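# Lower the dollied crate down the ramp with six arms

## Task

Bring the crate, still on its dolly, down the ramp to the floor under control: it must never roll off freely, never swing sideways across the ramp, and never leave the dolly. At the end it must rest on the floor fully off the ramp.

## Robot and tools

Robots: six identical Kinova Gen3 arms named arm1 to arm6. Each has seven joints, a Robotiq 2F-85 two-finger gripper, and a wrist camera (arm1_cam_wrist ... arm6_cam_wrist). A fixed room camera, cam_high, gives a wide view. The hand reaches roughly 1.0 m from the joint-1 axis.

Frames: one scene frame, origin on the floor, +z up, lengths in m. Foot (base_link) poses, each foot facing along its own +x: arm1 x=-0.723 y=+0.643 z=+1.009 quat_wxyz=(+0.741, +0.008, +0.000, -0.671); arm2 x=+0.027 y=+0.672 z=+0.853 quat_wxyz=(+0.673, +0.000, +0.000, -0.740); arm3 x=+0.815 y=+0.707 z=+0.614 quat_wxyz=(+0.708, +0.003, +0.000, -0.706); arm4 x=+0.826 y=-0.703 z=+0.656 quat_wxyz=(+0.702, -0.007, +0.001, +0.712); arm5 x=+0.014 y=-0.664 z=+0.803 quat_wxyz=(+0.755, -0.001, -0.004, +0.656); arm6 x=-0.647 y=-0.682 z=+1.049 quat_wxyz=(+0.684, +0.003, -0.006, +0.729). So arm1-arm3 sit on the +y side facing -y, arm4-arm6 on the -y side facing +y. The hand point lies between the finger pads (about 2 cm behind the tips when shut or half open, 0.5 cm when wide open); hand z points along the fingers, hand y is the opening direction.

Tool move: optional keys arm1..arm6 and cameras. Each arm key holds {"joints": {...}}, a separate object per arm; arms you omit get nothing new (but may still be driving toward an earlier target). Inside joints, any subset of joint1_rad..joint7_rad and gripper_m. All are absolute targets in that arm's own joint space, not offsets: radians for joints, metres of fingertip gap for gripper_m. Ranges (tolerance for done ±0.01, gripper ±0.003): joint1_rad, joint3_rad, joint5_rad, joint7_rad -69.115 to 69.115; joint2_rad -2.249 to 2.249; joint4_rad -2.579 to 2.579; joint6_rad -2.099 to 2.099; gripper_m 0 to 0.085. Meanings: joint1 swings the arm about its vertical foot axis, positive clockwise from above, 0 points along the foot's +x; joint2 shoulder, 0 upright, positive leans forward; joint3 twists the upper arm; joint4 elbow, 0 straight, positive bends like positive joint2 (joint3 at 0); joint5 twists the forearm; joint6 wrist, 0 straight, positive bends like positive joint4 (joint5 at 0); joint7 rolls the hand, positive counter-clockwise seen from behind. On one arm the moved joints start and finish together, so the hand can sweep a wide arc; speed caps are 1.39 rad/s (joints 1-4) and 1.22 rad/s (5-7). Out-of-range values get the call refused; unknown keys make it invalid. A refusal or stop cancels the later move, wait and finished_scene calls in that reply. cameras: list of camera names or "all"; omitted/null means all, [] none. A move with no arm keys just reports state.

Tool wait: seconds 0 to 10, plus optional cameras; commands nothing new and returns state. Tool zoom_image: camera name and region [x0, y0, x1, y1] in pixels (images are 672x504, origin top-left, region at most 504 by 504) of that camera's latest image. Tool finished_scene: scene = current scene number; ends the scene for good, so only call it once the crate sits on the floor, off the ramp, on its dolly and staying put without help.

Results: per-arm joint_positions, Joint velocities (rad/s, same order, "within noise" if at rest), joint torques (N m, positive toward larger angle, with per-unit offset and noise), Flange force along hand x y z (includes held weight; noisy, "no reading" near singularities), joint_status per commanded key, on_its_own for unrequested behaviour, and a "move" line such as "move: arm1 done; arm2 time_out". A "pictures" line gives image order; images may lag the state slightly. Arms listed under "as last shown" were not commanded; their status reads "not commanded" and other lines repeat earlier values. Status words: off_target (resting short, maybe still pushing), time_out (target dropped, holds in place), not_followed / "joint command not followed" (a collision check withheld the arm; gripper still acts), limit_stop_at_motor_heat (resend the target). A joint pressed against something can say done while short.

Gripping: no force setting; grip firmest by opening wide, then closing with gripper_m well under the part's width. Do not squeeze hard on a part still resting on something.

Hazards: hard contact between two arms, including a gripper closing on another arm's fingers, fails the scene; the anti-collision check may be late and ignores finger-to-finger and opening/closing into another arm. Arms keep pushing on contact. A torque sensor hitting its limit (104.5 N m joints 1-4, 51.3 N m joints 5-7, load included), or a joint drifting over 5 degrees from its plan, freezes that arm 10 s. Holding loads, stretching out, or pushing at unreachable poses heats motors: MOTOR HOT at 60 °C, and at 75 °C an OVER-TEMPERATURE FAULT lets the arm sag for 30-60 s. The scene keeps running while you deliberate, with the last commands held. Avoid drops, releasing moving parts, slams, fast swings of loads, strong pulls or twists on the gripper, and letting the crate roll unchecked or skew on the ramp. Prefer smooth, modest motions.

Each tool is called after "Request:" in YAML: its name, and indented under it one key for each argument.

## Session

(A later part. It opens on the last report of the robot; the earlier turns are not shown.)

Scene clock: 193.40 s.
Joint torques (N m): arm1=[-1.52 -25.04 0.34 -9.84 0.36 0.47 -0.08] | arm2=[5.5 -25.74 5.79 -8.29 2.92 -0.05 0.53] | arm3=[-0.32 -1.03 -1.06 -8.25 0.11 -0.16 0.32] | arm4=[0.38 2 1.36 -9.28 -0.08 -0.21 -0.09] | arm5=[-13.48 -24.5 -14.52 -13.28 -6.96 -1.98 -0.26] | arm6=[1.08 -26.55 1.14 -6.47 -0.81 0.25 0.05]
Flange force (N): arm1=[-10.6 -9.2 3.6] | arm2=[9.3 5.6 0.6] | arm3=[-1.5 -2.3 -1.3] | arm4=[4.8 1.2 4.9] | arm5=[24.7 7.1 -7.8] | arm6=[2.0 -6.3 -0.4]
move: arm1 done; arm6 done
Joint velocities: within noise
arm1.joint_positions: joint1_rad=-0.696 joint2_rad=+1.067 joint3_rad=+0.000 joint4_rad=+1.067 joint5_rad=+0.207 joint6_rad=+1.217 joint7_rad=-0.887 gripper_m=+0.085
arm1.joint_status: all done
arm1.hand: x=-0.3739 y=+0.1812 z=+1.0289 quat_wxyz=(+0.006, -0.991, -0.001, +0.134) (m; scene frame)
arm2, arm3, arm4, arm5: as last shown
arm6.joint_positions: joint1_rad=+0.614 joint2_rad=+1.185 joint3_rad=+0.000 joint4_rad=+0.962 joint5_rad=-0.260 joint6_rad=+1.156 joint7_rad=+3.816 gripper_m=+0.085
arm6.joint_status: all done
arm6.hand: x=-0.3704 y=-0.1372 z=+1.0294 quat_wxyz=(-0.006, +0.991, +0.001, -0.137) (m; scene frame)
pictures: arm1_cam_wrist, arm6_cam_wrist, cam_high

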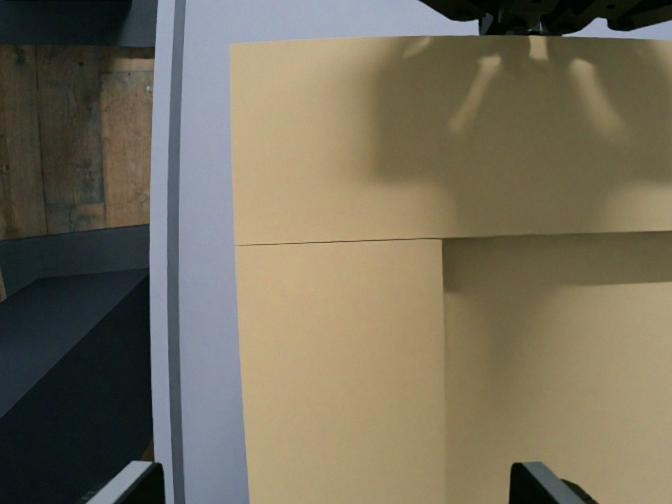

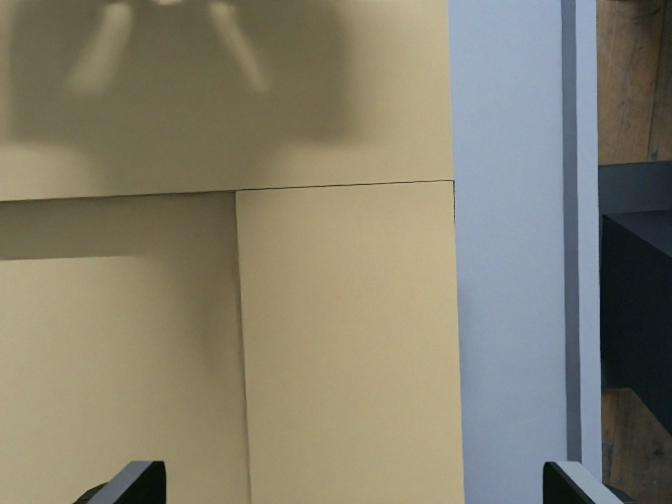

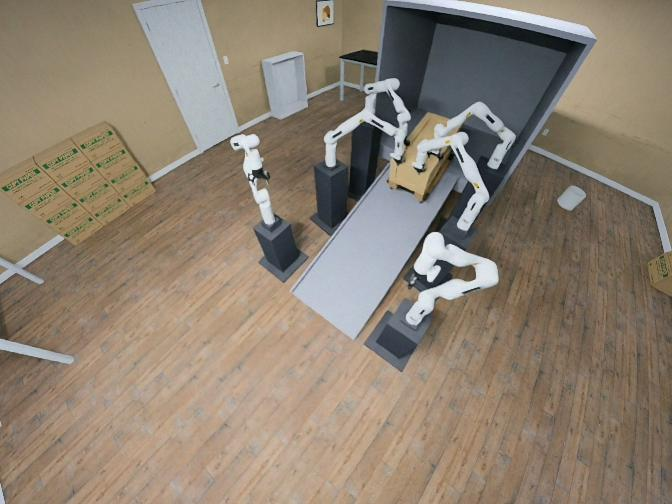

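Request:
move:
  arm1: {"joints":{"joint1_rad":-0.3381,"joint2_rad":0.7161,"joint4_rad":1.6403,"joint5_rad":0.3166,"joint6_rad":0.9306,"joint7_rad":-0.6454}}
  arm6: {"joints":{"joint1_rad":0.2235,"joint2_rad":0.8792,"joint4_rad":1.4375,"joint5_rad":-0.3542,"joint6_rad":0.9020,"joint7_rad":3.5333}}
  cameras: []

Request:
move:
  arm1: {"joints":{"joint1_rad":0.1888,"joint2_rad":0.5621,"joint4_rad":1.7019,"joint5_rad":0.3627,"joint6_rad":0.8849,"joint7_rad":-0.1423}}
  arm6: {"joints":{"joint1_rad":-0.2361,"joint2_rad":0.8018,"joint4_rad":1.3689,"joint5_rad":-0.3387,"joint6_rad":0.9149,"joint7_rad":3.0423}}
  cameras: ["arm1_cam_wrist","arm6_cam_wrist"]

Scene clock: 198.07 s.
Joint torques (N m): arm1=[-1.4 -19.65 0.23 -8.73 0.44 0.39 -0.04] | arm2=[5.59 -25.78 5.73 -8.22 2.9 -0.06 0.58] | arm3=[-0.31 -1.04 -1.07 -8.33 0.12 -0.15 0.31] | arm4=[0.37 1.99 1.33 -9.27 -0.09 -0.22 -0.07] | arm5=[-13.45 -24.56 -14.48 -13.27 -6.92 -2.03 -0.21] | arm6=[1.17 -22.51 1.14 -5.81 -0.75 0.07 0.05]
Flange force (N): arm1=[-5.0 -8.1 3.3] | arm2=[9.5 6.0 0.6] | arm3=[-1.5 -2.4 -1.0] | arm4=[4.7 1.2 4.8] | arm5=[24.5 6.8 -7.9] | arm6=[-1.2 -4.5 -0.1]
move: arm1 done; arm6 done
Joint velocities: within noise
arm1.joint_positions: joint1_rad=-0.338 joint2_rad=+0.716 joint3_rad=+0.000 joint4_rad=+1.640 joint5_rad=+0.317 joint6_rad=+0.931 joint7_rad=-0.645 gripper_m=+0.085
arm1.joint_status: all done
arm1.hand: x=-0.6212 y=+0.1803 z=+1.0861 quat_wxyz=(+0.006, -0.991, -0.001, +0.134) (m; scene frame)
arm2, arm5: as last shown
arm3.joint_positions: joint1_rad=-0.329 joint2_rad=-0.381 joint3_rad=-0.117 joint4_rad=+1.533 joint5_rad=-0.067 joint6_rad=+1.975 joint7_rad=+1.057 gripper_m=+0.085
arm3.joint_status: not commanded
arm3.hand: x=+0.8733 y=+0.5851 z=+1.1061 quat_wxyz=(-0.009, -0.723, -0.691, -0.009) (m; scene frame)
arm4.joint_positions: joint1_rad=+0.367 joint2_rad=-0.471 joint3_rad=-0.100 joint4_rad=+1.611 joint5_rad=-0.001 joint6_rad=+1.939 joint7_rad=+1.115 gripper_m=+0.085
arm4.joint_status: not commanded
arm4.hand: x=+0.8667 y=-0.5925 z=+1.1353 quat_wxyz=(-0.038, +0.413, -0.910, -0.003) (m; scene frame)
arm6.joint_positions: joint1_rad=+0.223 joint2_rad=+0.879 joint3_rad=+0.000 joint4_rad=+1.438 joint5_rad=-0.354 joint6_rad=+0.902 joint7_rad=+3.533 gripper_m=+0.085
arm6.joint_status: all done
arm6.hand: x=-0.6205 y=-0.1384 z=+1.0962 quat_wxyz=(-0.006, +0.991, +0.001, -0.137) (m; scene frame)
pictures: none
No camera images: "cameras" was empty.

Scene clock: 199.83 s.
Joint torques (N m): arm1=[-1.24 -18.25 0.16 -9.64 0.57 0.06 -0.05] | arm2=[5.55 -25.74 5.67 -8.22 2.87 -0.05 0.57] | arm3=[-0.24 -1.01 -1.05 -8.24 0.09 -0.16 0.3] | arm4=[0.38 1.95 1.31 -9.24 -0.09 -0.2 -0.06] | arm5=[-13.47 -24.39 -14.38 -13.27 -6.91 -2 -0.23] | arm6=[1.29 -22.63 1.26 -7.03 -0.81 -0.3 0.06]
Flange force (N): arm1=[-0.1 -9.2 3.2] | arm2=[9.4 5.9 0.6] | arm3=[-1.5 -2.4 -1.3] | arm4=[4.6 1.2 4.7] | arm5=[24.6 7.3 -8.0] | arm6=[-3.0 -3.4 0.0]
move: arm1 done; arm6 done
Joint velocities: within noise
arm1.joint_positions: joint1_rad=+0.189 joint2_rad=+0.562 joint3_rad=+0.000 joint4_rad=+1.702 joint5_rad=+0.363 joint6_rad=+0.885 joint7_rad=-0.142 gripper_m=+0.085
arm1.joint_status: all done
arm1.hand: x=-0.8770 y=+0.1796 z=+1.1433 quat_wxyz=(+0.006, -0.991, -0.001, +0.134) (m; scene frame)
arm2, arm3, arm4: as last shown
arm5.joint_positions: joint1_rad=-0.470 joint2_rad=+0.874 joint3_rad=+0.000 joint4_rad=+1.134 joint5_rad=-0.304 joint6_rad=+1.060 joint7_rad=+2.952 gripper_m=+0.000
arm5.joint_status: not commanded
arm5.hand: x=-0.2462 y=-0.0814 z=+0.9258 quat_wxyz=(-0.003, +0.991, +0.001, -0.136) (m; scene frame)
arm6.joint_positions: joint1_rad=-0.236 joint2_rad=+0.802 joint3_rad=+0.000 joint4_rad=+1.369 joint5_rad=-0.339 joint6_rad=+0.915 joint7_rad=+3.042 gripper_m=+0.085
arm6.joint_status: all done
arm6.hand: x=-0.8757 y=-0.1391 z=+1.1553 quat_wxyz=(-0.006, +0.991, +0.001, -0.137) (m; scene frame)
pictures: arm1_cam_wrist, arm6_cam_wrist

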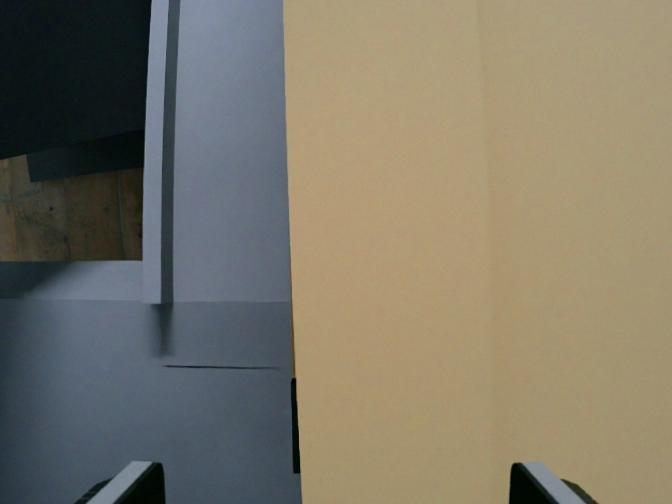

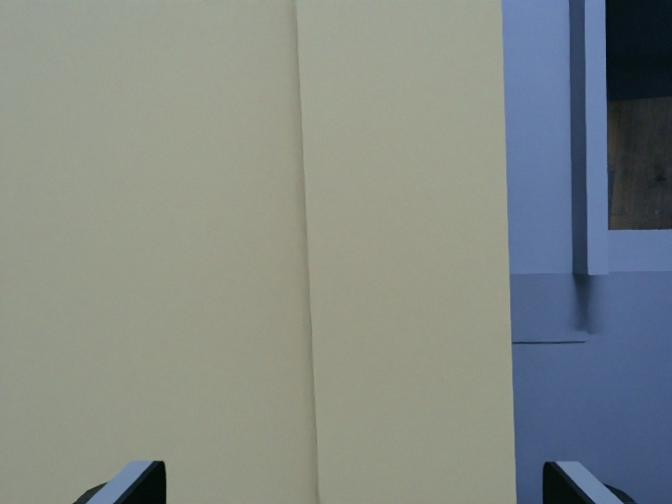

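Request:
move:
  arm1: {"joints":{"joint1_rad":0.1804,"joint2_rad":0.6715,"joint4_rad":1.6619,"joint5_rad":0.3844,"joint6_rad":0.8222,"joint7_rad":-0.1839}}
  arm6: {"joints":{"joint1_rad":-0.2487,"joint2_rad":0.8441,"joint4_rad":1.4995,"joint5_rad":-0.3948,"joint6_rad":0.7502,"joint7_rad":3.1137}}
  cameras: ["arm1_cam_wrist","arm6_cam_wrist"]

Scene clock: 205.90 s.
Joint torques (N m): arm1=[-1.25 -19.55 0.29 -9.23 0.49 0.05 -0.06] | arm2=[5.6 -25.73 5.68 -8.19 2.9 0.02 0.55] | arm3=[-0.34 -1.05 -1.12 -8.27 0.09 -0.14 0.3] | arm4=[0.37 2.01 1.34 -9.28 -0.09 -0.22 -0.06] | arm5=[-13.45 -24.41 -14.43 -13.2 -6.96 -2.01 -0.17] | arm6=[1.31 -22.2 1.26 -5.98 -0.71 -0.25 0.05]
Flange force (N): arm1=[-0.4 -9.7 2.2] | arm2=[9.5 5.8 0.6] | arm3=[-1.6 -2.6 -1.2] | arm4=[4.8 1.2 4.9] | arm5=[24.4 6.8 -8.1] | arm6=[-3.0 -3.2 0.4]
move: arm1 done; arm6 done
Joint velocities: within noise
arm1.joint_positions: joint1_rad=+0.180 joint2_rad=+0.671 joint3_rad=+0.000 joint4_rad=+1.662 joint5_rad=+0.384 joint6_rad=+0.822 joint7_rad=-0.184 gripper_m=+0.085
arm1.joint_status: all done
arm1.hand: x=-0.8745 y=+0.1565 z=+1.1002 quat_wxyz=(+0.005, -0.991, -0.001, +0.134) (m; scene frame)
arm2.joint_positions: joint1_rad=+0.199 joint2_rad=+0.883 joint3_rad=+0.000 joint4_rad=+1.299 joint5_rad=+0.342 joint6_rad=+0.904 joint7_rad=+0.087 gripper_m=+0.000
arm2.joint_status: not commanded
arm2.hand: x=-0.2515 y=+0.1215 z=+0.9251 quat_wxyz=(-0.001, -0.990, +0.000, +0.139) (m; scene frame)
arm3, arm4, arm5: as last shown
arm6.joint_positions: joint1_rad=-0.249 joint2_rad=+0.844 joint3_rad=+0.000 joint4_rad=+1.500 joint5_rad=-0.395 joint6_rad=+0.750 joint7_rad=+3.114 gripper_m=+0.085
arm6.joint_status: all done
arm6.hand: x=-0.8755 y=-0.1616 z=+1.1000 quat_wxyz=(-0.006, +0.991, +0.001, -0.137) (m; scene frame)
pictures: arm1_cam_wrist, arm6_cam_wrist

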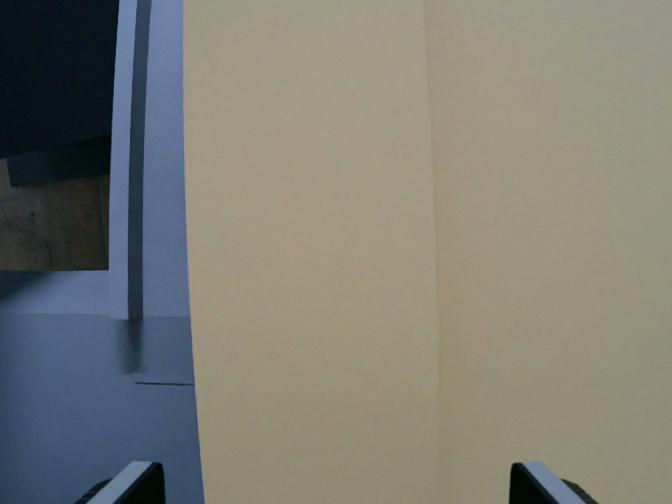

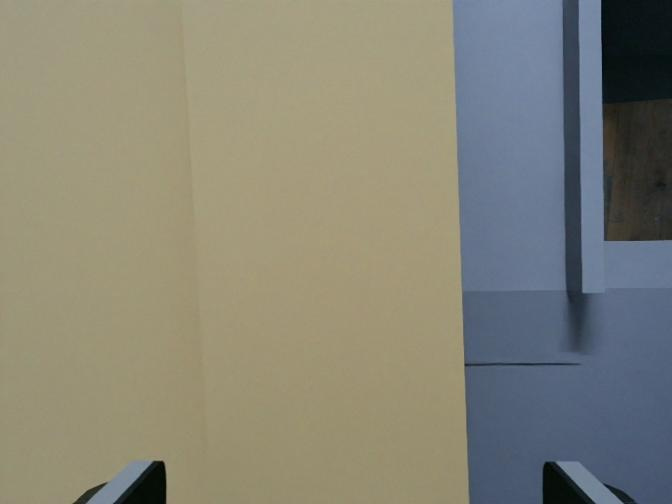

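Request:
move:
  arm1: {"joints":{"joint1_rad":0.1804,"joint2_rad":0.6927,"joint4_rad":1.6721,"joint5_rad":0.3955,"joint6_rad":0.7939,"joint7_rad":-0.2001}}
  arm6: {"joints":{"joint1_rad":-0.2487,"joint2_rad":0.8643,"joint4_rad":1.5045,"joint5_rad":-0.4057,"joint6_rad":0.7267,"joint7_rad":3.1284}}
  cameras: ["arm1_cam_wrist","arm6_cam_wrist"]

Scene clock: 209.47 s.
Joint torques (N m): arm1=[-1.29 -19.65 0.3 -8.99 0.49 0.08 -0.06] | arm2=[5.43 -25.86 5.68 -8.21 2.87 -0.05 0.58] | arm3=[-0.33 -1.05 -1.12 -8.29 0.11 -0.13 0.32] | arm4=[0.36 1.96 1.39 -9.25 -0.1 -0.21 -0.09] | arm5=[-13.49 -24.49 -14.39 -13.32 -6.93 -1.99 -0.2] | arm6=[1.31 -22.33 1.25 -5.8 -0.7 -0.27 0.03]
Flange force (N): arm1=[-0.5 -9.6 1.9] | arm2=[9.2 6.1 0.8] | arm3=[-1.6 -2.5 -1.1] | arm4=[4.7 1.3 4.7] | arm5=[24.7 7.3 -7.8] | arm6=[-2.9 -3.4 0.4]
move: arm1 done; arm6 done
Joint velocities: within noise
arm1.joint_positions: joint1_rad=+0.180 joint2_rad=+0.693 joint3_rad=+0.000 joint4_rad=+1.672 joint5_rad=+0.396 joint6_rad=+0.794 joint7_rad=-0.200 gripper_m=+0.085
arm1.joint_status: all done
arm1.hand: x=-0.8743 y=+0.1569 z=+1.0875 quat_wxyz=(+0.006, -0.991, -0.001, +0.134) (m; scene frame)
arm2, arm3, arm4, arm5: as last shown
arm6.joint_positions: joint1_rad=-0.249 joint2_rad=+0.864 joint3_rad=+0.000 joint4_rad=+1.505 joint5_rad=-0.406 joint6_rad=+0.727 joint7_rad=+3.128 gripper_m=+0.085
arm6.joint_status: all done
arm6.hand: x=-0.8754 y=-0.1614 z=+1.0880 quat_wxyz=(-0.006, +0.991, +0.001, -0.137) (m; scene frame)
pictures: arm1_cam_wrist, arm6_cam_wrist

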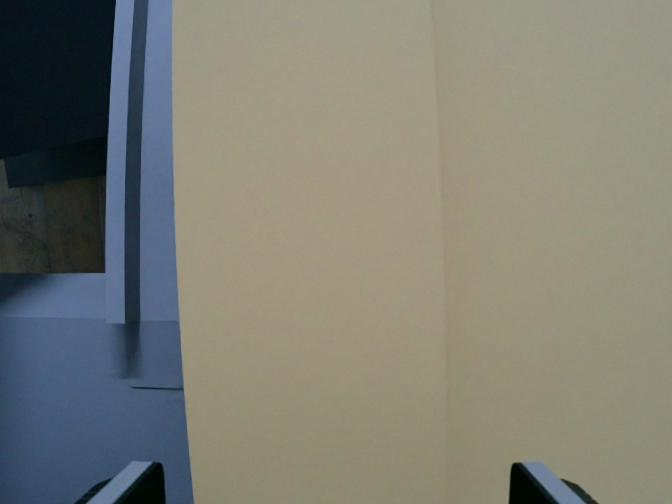

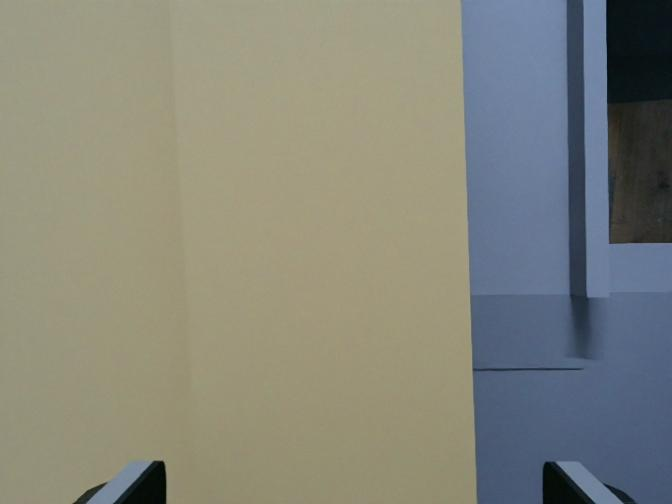

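Request:
move:
  arm1: {"joints":{"joint1_rad":0.1804,"joint2_rad":0.7054,"joint4_rad":1.6782,"joint5_rad":0.4022,"joint6_rad":0.7769,"joint7_rad":-0.2098}}
  arm6: {"joints":{"joint1_rad":-0.2487,"joint2_rad":0.8710,"joint4_rad":1.5062,"joint5_rad":-0.4093,"joint6_rad":0.7189,"joint7_rad":3.1333}}
  cameras: ["arm1_cam_wrist","arm6_cam_wrist"]

Request:
move:
  arm1: {"joints":{"gripper_m":0.071}}
  arm6: {"joints":{"gripper_m":0.071}}
  cameras: ["arm1_cam_wrist","arm6_cam_wrist"]

Scene clock: 211.27 s.
Joint torques (N m): arm1=[-1.3 -19.72 0.33 -8.87 0.46 0.11 -0.04] | arm2=[5.48 -25.75 5.69 -8.17 2.83 -0.05 0.57] | arm3=[-0.28 -1.07 -1.04 -8.29 0.13 -0.17 0.3] | arm4=[0.35 1.98 1.37 -9.27 -0.09 -0.23 -0.08] | arm5=[-13.44 -24.44 -14.54 -13.27 -6.95 -2.01 -0.21] | arm6=[1.29 -22.43 1.22 -5.79 -0.7 -0.26 0.05]
Flange force (N): arm1=[-0.6 -9.7 1.9] | arm2=[9.2 6.1 0.6] | arm3=[-1.5 -2.3 -1.2] | arm4=[4.7 1.3 4.8] | arm5=[24.5 7.1 -8.0] | arm6=[-2.8 -3.3 0.6]
move: arm1 done; arm6 done
Joint velocities: within noise
arm1.joint_positions: joint1_rad=+0.180 joint2_rad=+0.705 joint3_rad=+0.000 joint4_rad=+1.678 joint5_rad=+0.402 joint6_rad=+0.777 joint7_rad=-0.210 gripper_m=+0.085
arm1.joint_status: all done
arm1.hand: x=-0.8741 y=+0.1572 z=+1.0799 quat_wxyz=(+0.006, -0.991, -0.001, +0.133) (m; scene frame)
arm2, arm3, arm4, arm5: as last shown
arm6.joint_positions: joint1_rad=-0.249 joint2_rad=+0.871 joint3_rad=+0.000 joint4_rad=+1.506 joint5_rad=-0.409 joint6_rad=+0.719 joint7_rad=+3.133 gripper_m=+0.085
arm6.joint_status: all done
arm6.hand: x=-0.8754 y=-0.1614 z=+1.0839 quat_wxyz=(-0.006, +0.991, +0.001, -0.137) (m; scene frame)
pictures: arm1_cam_wrist, arm6_cam_wrist

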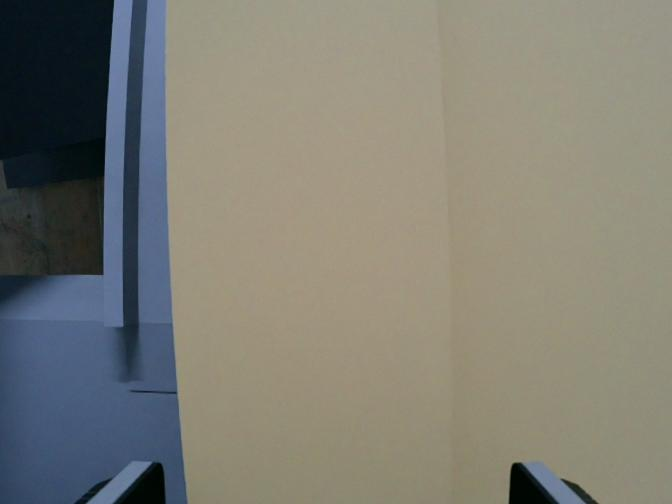

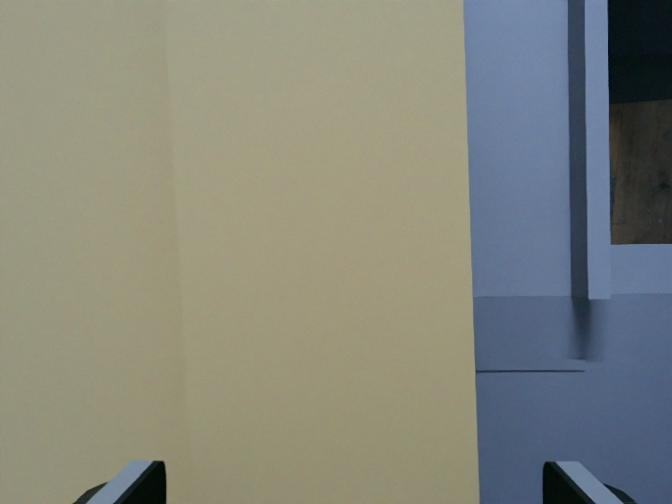

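Scene clock: 211.93 s.
Joint torques (N m): arm1=[-1.8 -20.32 -0.09 -10.59 0.58 -0.93 -0.07] | arm2=[4.87 -25.97 5.16 -8.47 2.67 -0.28 0.58] | arm3=[-0.33 -1.04 -1.1 -8.24 0.09 -0.17 0.3] | arm4=[0.33 2.01 1.34 -9.24 -0.07 -0.19 -0.08] | arm5=[-12.58 -26.02 -13.9 -14.12 -6.77 -2.13 -0.19] | arm6=[1.39 -22.08 1.3 -5.27 -0.64 0.01 0.01]
Flange force (N): arm1=[-0.7 -13.0 1.6] | arm2=[8.6 5.3 1.0] | arm3=[-1.6 -2.5 -1.4] | arm4=[4.7 1.3 4.8] | arm5=[24.0 7.8 -5.2] | arm6=[-3.3 -4.1 0.5]
move: arm1 done; arm6 done
Joint velocities: within noise
arm1.joint_positions: joint1_rad=+0.180 joint2_rad=+0.705 joint3_rad=+0.000 joint4_rad=+1.678 joint5_rad=+0.402 joint6_rad=+0.777 joint7_rad=-0.210 gripper_m=+0.071
arm1.joint_status: all done
arm1.hand: x=-0.8741 y=+0.1573 z=+1.0799 quat_wxyz=(+0.006, -0.991, -0.001, +0.133) (m; scene frame)
arm2, arm3, arm4, arm5: as last shown
arm5.hand: x=-0.2462 y=-0.0815 z=+0.9257 quat_wxyz=(-0.003, +0.991, +0.001, -0.136) (m; scene frame)
arm6.joint_positions: joint1_rad=-0.249 joint2_rad=+0.871 joint3_rad=+0.000 joint4_rad=+1.506 joint5_rad=-0.409 joint6_rad=+0.719 joint7_rad=+3.133 gripper_m=+0.071
arm6.joint_status: all done
arm6.hand: x=-0.8754 y=-0.1613 z=+1.0840 quat_wxyz=(-0.006, +0.991, +0.001, -0.137) (m; scene frame)
pictures: arm1_cam_wrist, arm6_cam_wrist

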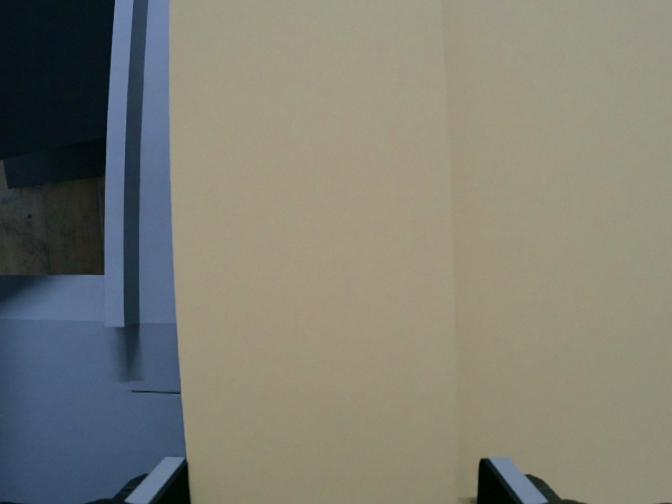

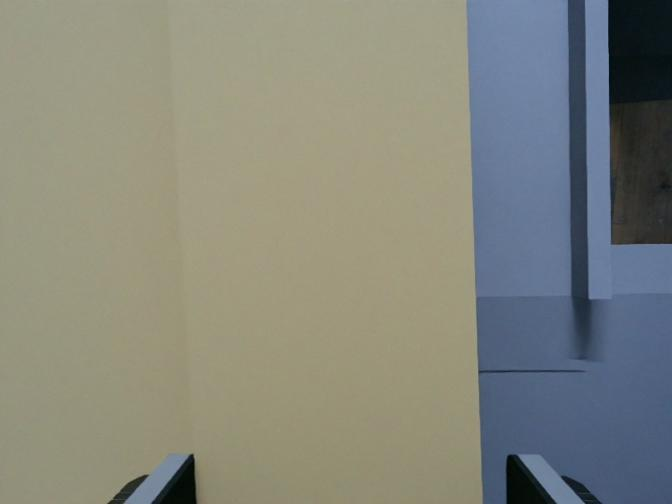

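Request:
move:
  arm1: {"joints":{"joint1_rad":0.1807,"joint2_rad":0.7024,"joint4_rad":1.6846,"joint5_rad":0.4041,"joint6_rad":0.7731,"joint7_rad":-0.2122}}
  arm6: {"joints":{"joint1_rad":-0.2470,"joint2_rad":0.8758,"joint4_rad":1.4938,"joint5_rad":-0.4062,"joint6_rad":0.7265,"joint7_rad":3.1305}}
  cameras: ["arm1_cam_wrist","arm6_cam_wrist"]

Request:
move:
  arm1: {"joints":{"gripper_m":0.063}}
  arm6: {"joints":{"gripper_m":0.063}}
  cameras: ["arm1_cam_wrist","arm6_cam_wrist"]

Scene clock: 214.77 s.
Joint torques (N m): arm1=[-1.28 -19.65 0.33 -8.86 0.47 0.07 -0.05] | arm2=[4.84 -25.89 5.14 -8.65 2.7 -0.36 0.57] | arm3=[-0.27 -1.09 -1.09 -8.28 0.12 -0.17 0.31] | arm4=[0.37 2 1.33 -9.25 -0.08 -0.22 -0.06] | arm5=[-12.03 -25.71 -13.31 -13.52 -6.42 -1.78 -0.26] | arm6=[1.28 -22.52 1.26 -5.79 -0.71 -0.25 0.05]
Flange force (N): arm1=[-0.6 -9.6 1.7] | arm2=[8.8 4.6 0.7] | arm3=[-1.6 -2.4 -1.3] | arm4=[4.7 1.2 4.7] | arm5=[22.9 7.0 -5.0] | arm6=[-2.9 -3.5 0.5]
move: arm1 done; arm6 done
Joint velocities: within noise
arm1.joint_positions: joint1_rad=+0.181 joint2_rad=+0.702 joint3_rad=+0.000 joint4_rad=+1.685 joint5_rad=+0.404 joint6_rad=+0.773 joint7_rad=-0.212 gripper_m=+0.071
arm1.joint_status: all done
arm1.hand: x=-0.8742 y=+0.1588 z=+1.0800 quat_wxyz=(+0.006, -0.991, -0.001, +0.133) (m; scene frame)
arm2, arm3, arm4, arm5: as last shown
arm5.hand: x=-0.2462 y=-0.0814 z=+0.9258 quat_wxyz=(-0.003, +0.991, +0.001, -0.136) (m; scene frame)
arm6.joint_positions: joint1_rad=-0.247 joint2_rad=+0.876 joint3_rad=+0.000 joint4_rad=+1.494 joint5_rad=-0.406 joint6_rad=+0.726 joint7_rad=+3.130 gripper_m=+0.071
arm6.joint_status: all done
arm6.hand: x=-0.8755 y=-0.1583 z=+1.0841 quat_wxyz=(-0.006, +0.991, +0.001, -0.137) (m; scene frame)
pictures: arm1_cam_wrist, arm6_cam_wrist

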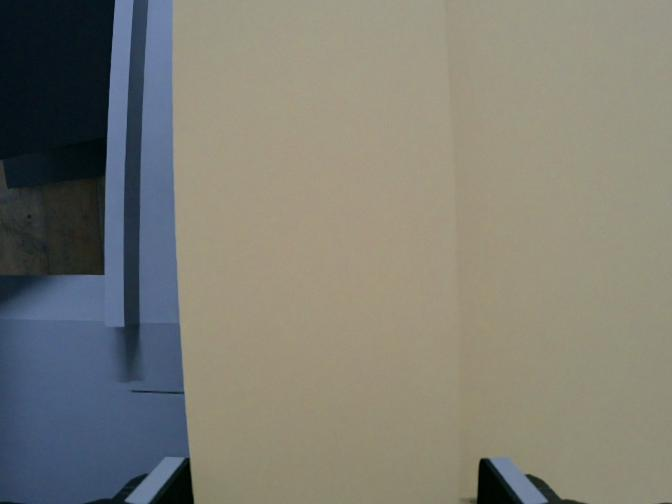

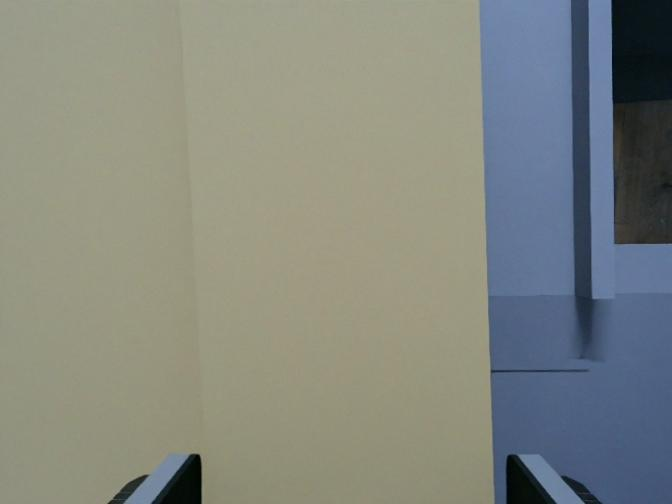

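Scene clock: 215.60 s.
Joint torques (N m): arm1=[-2.38 -16.64 -1.02 -17.51 1.12 -6.84 -0.42] | arm2=[3.46 -25.51 3.91 -7.94 2.03 -0.09 0.55] | arm3=[-0.27 -1.07 -1.08 -8.28 0.12 -0.15 0.3] | arm4=[0.37 1.98 1.37 -9.26 -0.08 -0.2 -0.09] | arm5=[-11.01 -27.18 -12.51 -14.76 -6.32 -2.36 -0.24] | arm6=[1.91 -17.96 2.24 -7.85 -0.87 -3.18 -0.28]
Flange force (N): arm1=[-1.1 -32.2 -14.6] | arm2=[6.0 5.2 1.4] | arm3=[-1.6 -2.4 -1.2] | arm4=[4.7 1.3 4.8] | arm5=[22.5 8.8 -2.9] | arm6=[-3.0 5.6 -12.3]
move: arm1 done; arm6 done
Joint velocities: within noise
arm1.joint_positions: joint1_rad=+0.181 joint2_rad=+0.702 joint3_rad=+0.000 joint4_rad=+1.685 joint5_rad=+0.404 joint6_rad=+0.773 joint7_rad=-0.212 gripper_m=+0.063
arm1.joint_status: all done
arm1.hand: x=-0.8742 y=+0.1588 z=+1.0801 quat_wxyz=(+0.006, -0.991, -0.001, +0.133) (m; scene frame)
arm2, arm3, arm4, arm5: as last shown
arm5.hand: x=-0.2463 y=-0.0814 z=+0.9258 quat_wxyz=(-0.003, +0.991, +0.001, -0.136) (m; scene frame)
arm6.joint_positions: joint1_rad=-0.247 joint2_rad=+0.876 joint3_rad=+0.000 joint4_rad=+1.494 joint5_rad=-0.406 joint6_rad=+0.726 joint7_rad=+3.130 gripper_m=+0.063
arm6.joint_status: all done
arm6.hand: x=-0.8755 y=-0.1583 z=+1.0841 quat_wxyz=(-0.006, +0.991, +0.001, -0.137) (m; scene frame)
pictures: arm1_cam_wrist, arm6_cam_wrist

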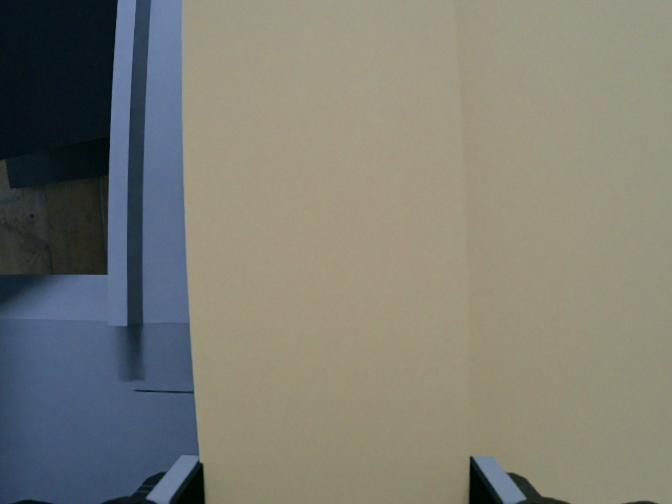

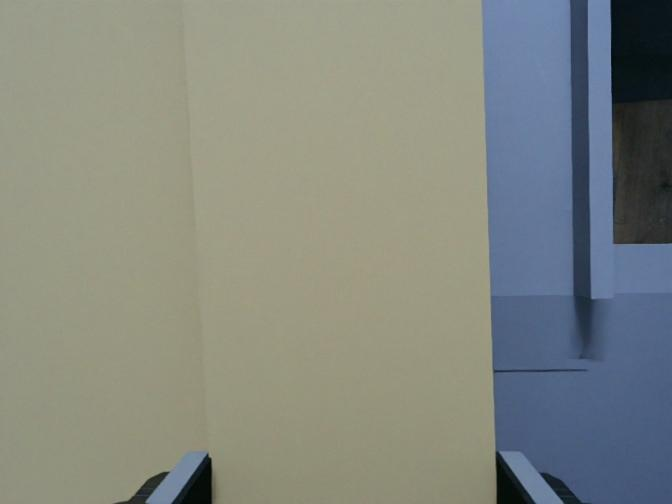

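Request:
move:
  arm1: {"joints":{"gripper_m":0.04}}
  arm6: {"joints":{"gripper_m":0.04}}
  cameras: ["arm1_cam_wrist","arm6_cam_wrist"]

Scene clock: 217.30 s.
Joint torques (N m): arm1=[-1.99 -12.55 -1.17 -18.04 1.12 -8.56 -0.51] | arm2=[3.06 -25.34 3.56 -7.85 1.83 -0.18 0.59] | arm3=[-0.3 -1.03 -1.12 -8.24 0.11 -0.15 0.3] | arm4=[0.37 1.98 1.35 -9.25 -0.08 -0.21 -0.08] | arm5=[-10.39 -26.71 -11.84 -14.59 -5.95 -2.39 -0.34] | arm6=[1.64 -12.46 2.58 -8.14 -0.71 -5.08 -0.23]
Flange force (N): arm1=[-1.9 -37.4 -25.6] | arm2=[5.3 5.2 1.2] | arm3=[-1.6 -2.5 -1.3] | arm4=[4.7 1.3 4.8] | arm5=[21.7 9.5 -3.3] | arm6=[-3.7 11.2 -25.4]
move: arm1 off_target; arm6 off_target
Joint velocities: within noise
arm1.joint_positions: joint1_rad=+0.181 joint2_rad=+0.702 joint3_rad=+0.000 joint4_rad=+1.685 joint5_rad=+0.404 joint6_rad=+0.773 joint7_rad=-0.212 gripper_m=+0.062
arm1.joint_status: gripper_m off_target (ended at +0.062, target +0.040)
arm1.hand: x=-0.8742 y=+0.1588 z=+1.0801 quat_wxyz=(+0.006, -0.991, -0.001, +0.133) (m; scene frame)
arm2, arm5: as last shown
arm3.joint_positions: joint1_rad=-0.329 joint2_rad=-0.381 joint3_rad=-0.117 joint4_rad=+1.533 joint5_rad=-0.067 joint6_rad=+1.975 joint7_rad=+1.057 gripper_m=+0.085
arm3.joint_status: not commanded
arm3.hand: x=+0.8733 y=+0.5851 z=+1.1061 quat_wxyz=(-0.009, -0.723, -0.691, -0.009) (m; scene frame)
arm4.joint_positions: joint1_rad=+0.367 joint2_rad=-0.471 joint3_rad=-0.100 joint4_rad=+1.611 joint5_rad=-0.001 joint6_rad=+1.939 joint7_rad=+1.115 gripper_m=+0.085
arm4.joint_status: not commanded
arm4.hand: x=+0.8667 y=-0.5925 z=+1.1353 quat_wxyz=(-0.038, +0.413, -0.910, -0.003) (m; scene frame)
arm6.joint_positions: joint1_rad=-0.247 joint2_rad=+0.876 joint3_rad=+0.000 joint4_rad=+1.494 joint5_rad=-0.406 joint6_rad=+0.726 joint7_rad=+3.130 gripper_m=+0.061
arm6.joint_status: gripper_m off_target (ended at +0.061, target +0.040)
arm6.hand: x=-0.8755 y=-0.1583 z=+1.0841 quat_wxyz=(-0.006, +0.991, +0.001, -0.137) (m; scene frame)
pictures: arm1_cam_wrist, arm6_cam_wrist

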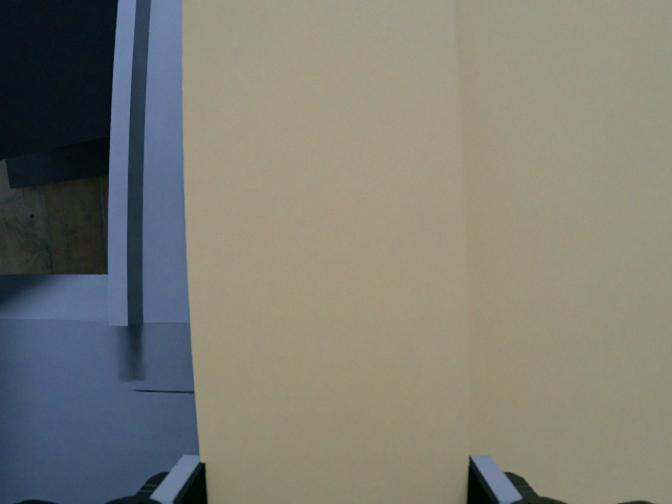

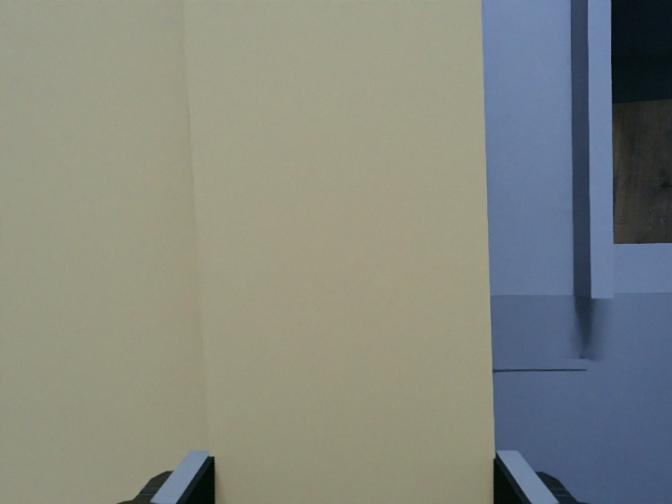

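Request:
move:
  arm2: {"joints":{"joint1_rad":0.1498,"joint2_rad":0.8661,"joint4_rad":1.3398,"joint5_rad":0.3493,"joint6_rad":0.8970,"joint7_rad":0.0306}}
  arm5: {"joints":{"joint1_rad":-0.4249,"joint2_rad":0.8540,"joint4_rad":1.1768,"joint5_rad":-0.3096,"joint6_rad":1.0516,"joint7_rad":3.0034}}
  cameras: ["arm1_cam_wrist","arm6_cam_wrist","cam_high"]

Scene clock: 220.90 s.
Joint torques (N m): arm1=[3.78 -12.28 4.89 -19.59 4.21 -8.68 -0.09] | arm2=[0.83 -24.26 1.58 -7.14 0.85 -0.2 0.63] | arm3=[-0.3 -1.03 -1.07 -8.28 0.12 -0.17 0.3] | arm4=[0.38 2 1.33 -9.28 -0.07 -0.21 -0.07] | arm5=[0.71 -22.63 -1.61 -8.83 -0.33 0.06 -0.12] | arm6=[-4.57 -11.71 -3.41 -11.94 -3.39 -6.82 -0.26]
Flange force (N): arm1=[10.7 -40.2 -31.4] | arm2=[1.7 4.5 1.3] | arm3=[-1.5 -2.5 -1.2] | arm4=[4.7 1.2 4.9] | arm5=[0.1 4.9 -0.5] | arm6=[8.6 17.2 -34.8]
move: arm2 done; arm5 done
Joint velocities: within noise
arm1, arm3, arm4, arm6: as last shown
arm1.hand: x=-0.8742 y=+0.1588 z=+1.0800 quat_wxyz=(+0.006, -0.991, -0.001, +0.133) (m; scene frame)
arm2.joint_positions: joint1_rad=+0.150 joint2_rad=+0.866 joint3_rad=+0.000 joint4_rad=+1.340 joint5_rad=+0.349 joint6_rad=+0.897 joint7_rad=+0.031 gripper_m=+0.000
arm2.joint_status: all done
arm2.hand: x=-0.2219 y=+0.1218 z=+0.9244 quat_wxyz=(+0.000, -0.990, +0.000, +0.139) (m; scene frame)
arm5.joint_positions: joint1_rad=-0.425 joint2_rad=+0.854 joint3_rad=+0.000 joint4_rad=+1.177 joint5_rad=-0.310 joint6_rad=+1.052 joint7_rad=+3.003 gripper_m=+0.000
arm5.joint_status: all done
arm5.hand: x=-0.2174 y=-0.0830 z=+0.9260 quat_wxyz=(-0.002, +0.991, +0.001, -0.135) (m; scene frame)
pictures: arm1_cam_wrist, arm6_cam_wrist, cam_high

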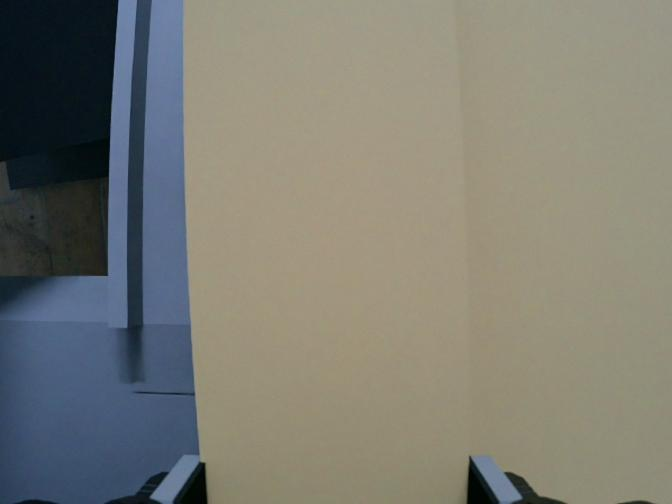

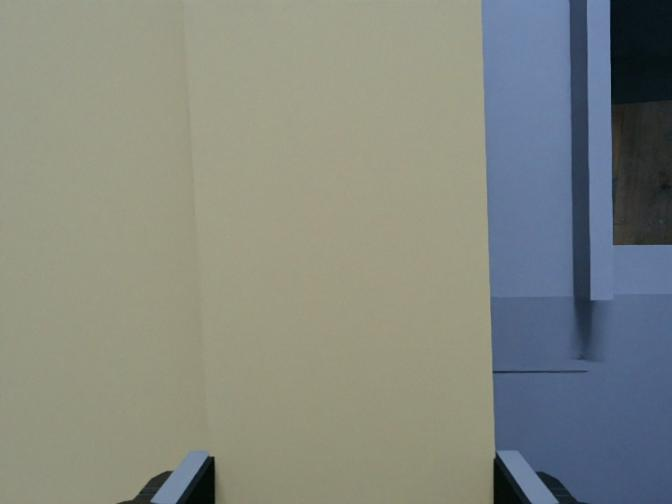

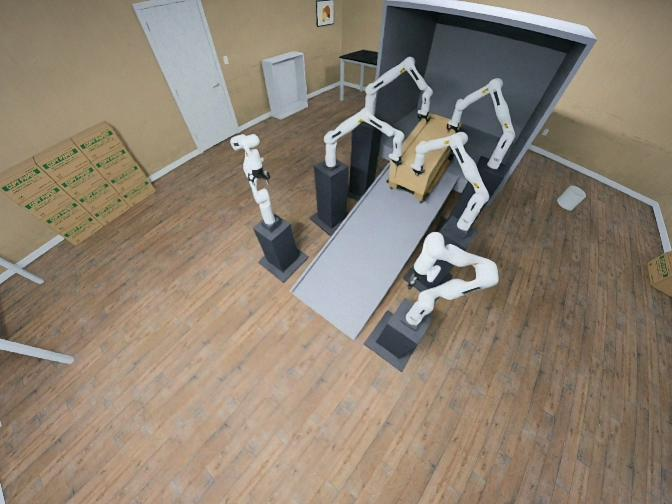

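Request:
move:
  arm2: {"joints":{"joint1_rad":-0.4433,"joint2_rad":0.2130,"joint4_rad":1.6824,"joint5_rad":0.2685,"joint6_rad":1.3517,"joint7_rad":1.1495}}
  arm5: {"joints":{"joint1_rad":0.1185,"joint2_rad":0.1751,"joint4_rad":1.5658,"joint5_rad":-0.2709,"joint6_rad":1.4774,"joint7_rad":1.8652}}
  cameras: ["cam_high"]

Request:
move:
  arm1: {"joints":{"joint1_rad":0.1128,"joint2_rad":0.6946,"joint4_rad":1.7022,"joint5_rad":0.4017,"joint6_rad":0.7820,"joint7_rad":-0.2783}}
  arm6: {"joints":{"joint1_rad":-0.1935,"joint2_rad":0.8643,"joint4_rad":1.5226,"joint5_rad":-0.4135,"joint6_rad":0.7255,"joint7_rad":3.1920}}
  cameras: ["arm1_cam_wrist","arm6_cam_wrist"]

Scene clock: 233.60 s.
Joint torques (N m): arm1=[3.7 -12.2 4.77 -19.48 4.19 -8.62 -0.11] | arm2=[0.74 -13.97 0.89 -7.9 0.96 0.24 0.6] | arm3=[-0.33 -1.03 -1.1 -8.3 0.14 -0.17 0.31] | arm4=[0.37 1.98 1.39 -9.26 -0.09 -0.21 -0.06] | arm5=[0.59 -11.68 -1.51 -9.15 -0.42 0.42 -0.14] | arm6=[-4.5 -11.7 -3.34 -11.96 -3.37 -6.83 -0.25]
Flange force (N): arm1=[10.5 -40.0 -31.3] | arm2=[-2.8 4.5 -1.0] | arm3=[-1.5 -2.5 -1.2] | arm4=[4.8 1.4 4.8] | arm5=[2.4 -0.4 1.5] | arm6=[8.5 17.3 -34.8]
move: arm2 done; arm5 done
Joint velocities: within noise
arm1, arm3, arm4, arm6: as last shown
arm2.joint_positions: joint1_rad=-0.443 joint2_rad=+0.213 joint3_rad=+0.000 joint4_rad=+1.682 joint5_rad=+0.269 joint6_rad=+1.352 joint7_rad=+1.150 gripper_m=+0.000
arm2.joint_status: all done
arm2.hand: x=+0.0499 y=+0.3003 z=+1.1493 quat_wxyz=(+0.098, -0.700, -0.700, +0.098) (m; scene frame)
arm5.joint_positions: joint1_rad=+0.119 joint2_rad=+0.175 joint3_rad=+0.000 joint4_rad=+1.566 joint5_rad=-0.271 joint6_rad=+1.477 joint7_rad=+1.865 gripper_m=+0.000
arm5.joint_status: all done
arm5.hand: x=+0.0476 y=-0.3015 z=+1.1512 quat_wxyz=(+0.094, +0.701, -0.700, -0.097) (m; scene frame)
pictures: cam_high

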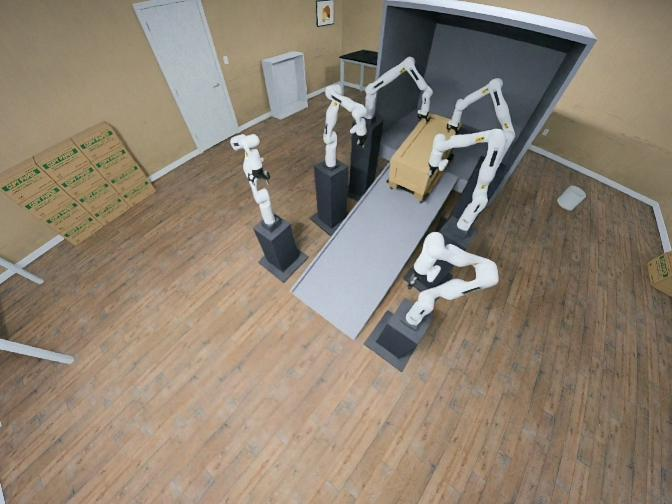

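Scene clock: 234.43 s.
Joint torques (N m): arm1=[-1.76 -45.29 3.13 -13.99 3.03 5.34 0.67] | arm2=[0.79 -13.94 0.94 -7.99 0.96 0.19 0.6] | arm3=[-0.3 -1.04 -1.06 -8.29 0.12 -0.16 0.29] | arm4=[0.37 1.98 1.34 -9.26 -0.07 -0.22 -0.08] | arm5=[0.64 -11.65 -1.37 -9.18 -0.42 0.46 -0.11] | arm6=[-12.52 -41.48 -14.53 -10.92 -7.41 4.45 -0.16]
Flange force (N): arm1=[12.5 4.6 60.1] | arm2=[-2.5 4.6 -0.9] | arm3=[-1.5 -2.4 -1.1] | arm4=[4.7 1.2 4.8] | arm5=[2.4 -0.1 1.8] | arm6=[28.8 -16.1 31.1]
move: arm1 done; arm6 done
Joint velocities: within noise
arm1.joint_positions: joint1_rad=+0.113 joint2_rad=+0.695 joint3_rad=+0.000 joint4_rad=+1.702 joint5_rad=+0.402 joint6_rad=+0.782 joint7_rad=-0.278 gripper_m=+0.062
arm1.joint_status: all done
arm1.hand: x=-0.8413 y=+0.1603 z=+1.0804 quat_wxyz=(+0.006, -0.991, -0.001, +0.134) (m; scene frame)
arm2, arm3, arm4, arm5: as last shown
arm6.joint_positions: joint1_rad=-0.193 joint2_rad=+0.864 joint3_rad=+0.000 joint4_rad=+1.523 joint5_rad=-0.414 joint6_rad=+0.725 joint7_rad=+3.192 gripper_m=+0.061
arm6.joint_status: all done
arm6.hand: x=-0.8454 y=-0.1582 z=+1.0842 quat_wxyz=(-0.006, +0.991, +0.001, -0.137) (m; scene frame)
pictures: arm1_cam_wrist, arm6_cam_wrist

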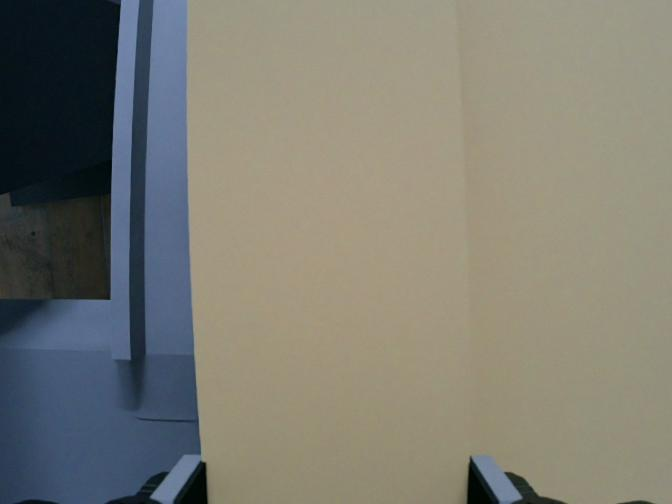

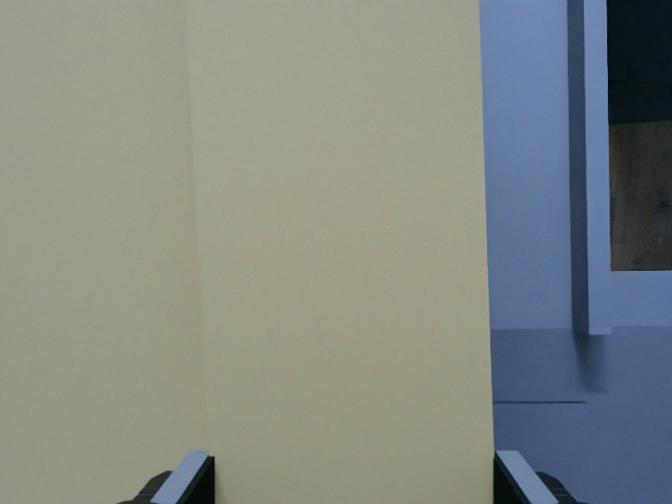

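Request:
move:
  arm1: {"joints":{"joint1_rad":0.0300,"joint2_rad":0.7137,"joint4_rad":1.7110,"joint5_rad":0.4024,"joint6_rad":0.7781,"joint7_rad":-0.3661}}
  arm6: {"joints":{"joint1_rad":-0.1200,"joint2_rad":0.8698,"joint4_rad":1.5517,"joint5_rad":-0.4267,"joint6_rad":0.7139,"joint7_rad":3.2818}}
  cameras: ["arm1_cam_wrist"]

Scene clock: 238.20 s.
Joint torques (N m): arm1=[2.58 24.31 -1.38 -14.3 0.51 -18.58 -0.94] | arm2=[0.79 -13.92 0.94 -7.91 0.96 0.2 0.62] | arm3=[-0.28 -1.01 -1.07 -8.27 0.1 -0.17 0.3] | arm4=[0.35 2.01 1.36 -9.25 -0.08 -0.22 -0.08] | arm5=[0.59 -11.7 -1.41 -9.17 -0.4 0.44 -0.17] | arm6=[-9.38 26.92 -4.43 -10.7 -3.38 -16.84 -0.36]
Flange force (N): arm1=[-19.8 -63.4 -116.4] | arm2=[-2.6 4.7 -1.1] | arm3=[-1.5 -2.5 -1.3] | arm4=[4.8 1.3 4.7] | arm5=[2.4 -0.4 1.7] | arm6=[0.4 48.9 -124.5]
move: arm1 done; arm6 done
Joint velocities: within noise
arm1.joint_positions: joint1_rad=+0.030 joint2_rad=+0.714 joint3_rad=+0.000 joint4_rad=+1.711 joint5_rad=+0.402 joint6_rad=+0.778 joint7_rad=-0.366 gripper_m=+0.062
arm1.joint_status: all done
arm1.hand: x=-0.8012 y=+0.1599 z=+1.0699 quat_wxyz=(+0.006, -0.991, -0.001, +0.134) (m; scene frame)
arm2, arm3, arm4, arm5: as last shown
arm6.joint_positions: joint1_rad=-0.120 joint2_rad=+0.870 joint3_rad=+0.000 joint4_rad=+1.552 joint5_rad=-0.427 joint6_rad=+0.714 joint7_rad=+3.282 gripper_m=+0.061
arm6.joint_status: all done
arm6.hand: x=-0.8054 y=-0.1577 z=+1.0753 quat_wxyz=(-0.006, +0.991, +0.001, -0.137) (m; scene frame)
pictures: arm1_cam_wrist

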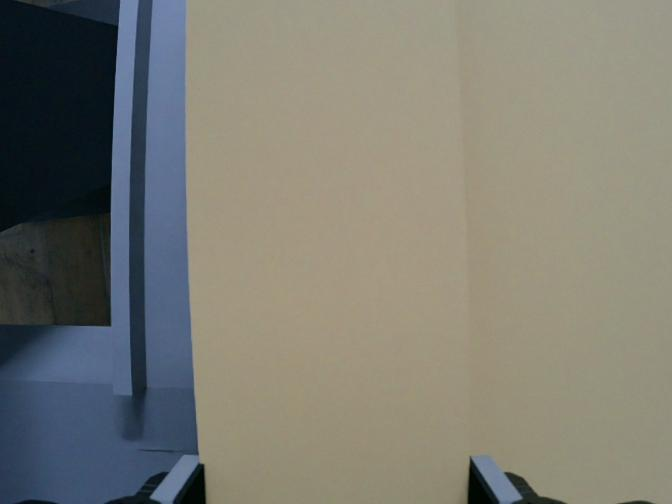

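Request:
move:
  arm1: {"joints":{"joint1_rad":0.0300,"joint2_rad":0.7011,"joint4_rad":1.7064,"joint5_rad":0.3957,"joint6_rad":0.7939,"joint7_rad":-0.3567}}
  arm6: {"joints":{"joint1_rad":-0.1200,"joint2_rad":0.8557,"joint4_rad":1.5491,"joint5_rad":-0.4190,"joint6_rad":0.7291,"joint7_rad":3.2716}}
  cameras: ["arm6_cam_wrist"]

Scene clock: 240.47 s.
Joint torques (N m): arm1=[1.96 -39.33 6.4 -12.86 3.89 5.03 0.34] | arm2=[0.73 -13.91 0.92 -8.02 0.95 0.25 0.63] | arm3=[-0.3 -1.02 -1.09 -8.28 0.11 -0.15 0.34] | arm4=[0.35 1.99 1.35 -9.25 -0.07 -0.21 -0.06] | arm5=[0.61 -11.65 -1.43 -9.14 -0.4 0.44 -0.17] | arm6=[-7.51 -58.37 -11.64 -14.07 -7.39 7.26 -0.43]
Flange force (N): arm1=[16.7 -0.2 45.3] | arm2=[-2.3 4.5 -0.6] | arm3=[-1.5 -2.4 -1.2] | arm4=[4.7 1.3 4.8] | arm5=[2.4 -0.4 1.6] | arm6=[30.0 -20.1 69.7]
move: arm1 done; arm6 done
Joint velocities: within noise
arm1.joint_positions: joint1_rad=+0.030 joint2_rad=+0.701 joint3_rad=+0.000 joint4_rad=+1.706 joint5_rad=+0.396 joint6_rad=+0.794 joint7_rad=-0.357 gripper_m=+0.062
arm1.joint_status: all done
arm1.hand: x=-0.8011 y=+0.1598 z=+1.0768 quat_wxyz=(+0.006, -0.991, -0.001, +0.133) (m; scene frame)
arm2, arm3, arm4, arm5: as last shown
arm6.joint_positions: joint1_rad=-0.120 joint2_rad=+0.857 joint3_rad=+0.000 joint4_rad=+1.549 joint5_rad=-0.419 joint6_rad=+0.729 joint7_rad=+3.272 gripper_m=+0.061
arm6.joint_status: all done
arm6.hand: x=-0.8054 y=-0.1580 z=+1.0827 quat_wxyz=(-0.006, +0.991, +0.001, -0.137) (m; scene frame)
pictures: arm6_cam_wrist

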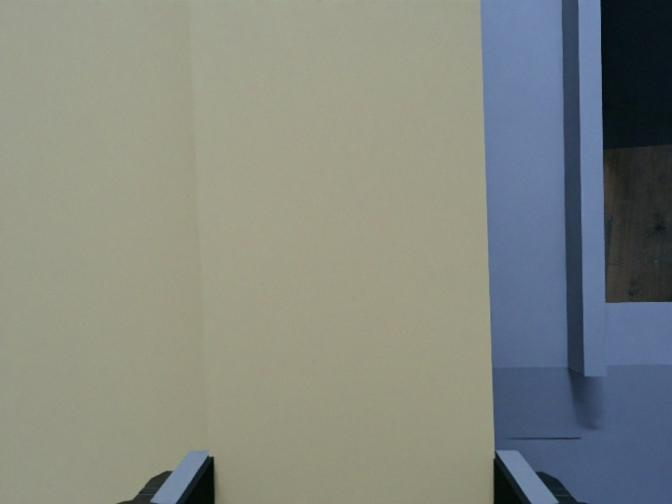

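Request:
move:
  arm1: {"joints":{"joint1_rad":-0.0523,"joint2_rad":0.7136,"joint4_rad":1.7011,"joint5_rad":0.3863,"joint6_rad":0.8086,"joint7_rad":-0.4311}}
  arm6: {"joints":{"joint1_rad":-0.0429,"joint2_rad":0.8600,"joint4_rad":1.5669,"joint5_rad":-0.4236,"joint6_rad":0.7297,"joint7_rad":3.3552}}
  cameras: ["arm6_cam_wrist"]

Scene clock: 243.23 s.
Joint torques (N m): arm1=[3.26 -31.81 6.66 -11.84 3.86 3.22 0.3] | arm2=[0.83 -13.92 0.98 -7.9 0.96 0.19 0.66] | arm3=[-0.29 -1.06 -1.09 -8.29 0.12 -0.18 0.28] | arm4=[0.35 1.97 1.33 -9.26 -0.07 -0.22 -0.06] | arm5=[0.64 -11.66 -1.38 -9.11 -0.35 0.45 -0.16] | arm6=[-5.04 -37.38 -6.8 -12.31 -4.86 1.3 -0.17]
Flange force (N): arm1=[14.7 -6.8 26.9] | arm2=[-2.6 4.9 -1.2] | arm3=[-1.6 -2.5 -1.2] | arm4=[4.7 1.3 4.8] | arm5=[2.3 -0.3 1.6] | arm6=[17.7 -2.7 24.9]
move: arm1 done; arm6 done
TORQUE WARNING: arm6's joint2_rad reached its warning level (56.7 N m). A warning alone does not stop the arm.
Joint velocities: within noise
arm1.joint_positions: joint1_rad=-0.052 joint2_rad=+0.714 joint3_rad=+0.000 joint4_rad=+1.701 joint5_rad=+0.386 joint6_rad=+0.809 joint7_rad=-0.431 gripper_m=+0.062
arm1.joint_status: all done
arm1.hand: x=-0.7612 y=+0.1600 z=+1.0724 quat_wxyz=(+0.006, -0.991, -0.001, +0.134) (m; scene frame)
arm2, arm3, arm4, arm5: as last shown
arm6.joint_positions: joint1_rad=-0.043 joint2_rad=+0.860 joint3_rad=+0.000 joint4_rad=+1.567 joint5_rad=-0.424 joint6_rad=+0.730 joint7_rad=+3.355 gripper_m=+0.061
arm6.joint_status: all done
arm6.hand: x=-0.7645 y=-0.1576 z=+1.0775 quat_wxyz=(-0.006, +0.991, +0.001, -0.137) (m; scene frame)
pictures: arm6_cam_wrist

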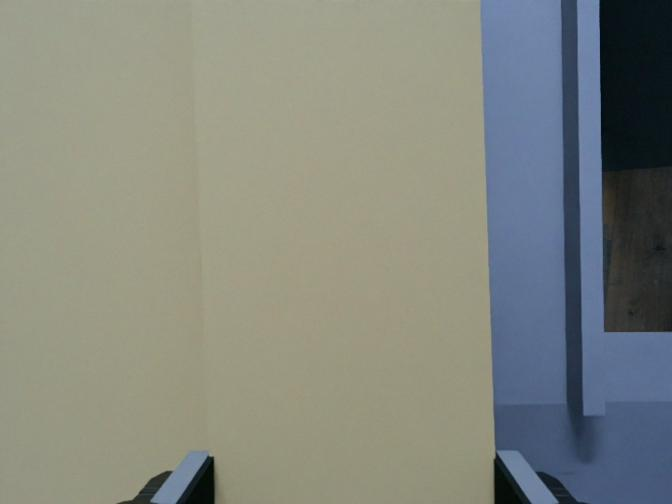

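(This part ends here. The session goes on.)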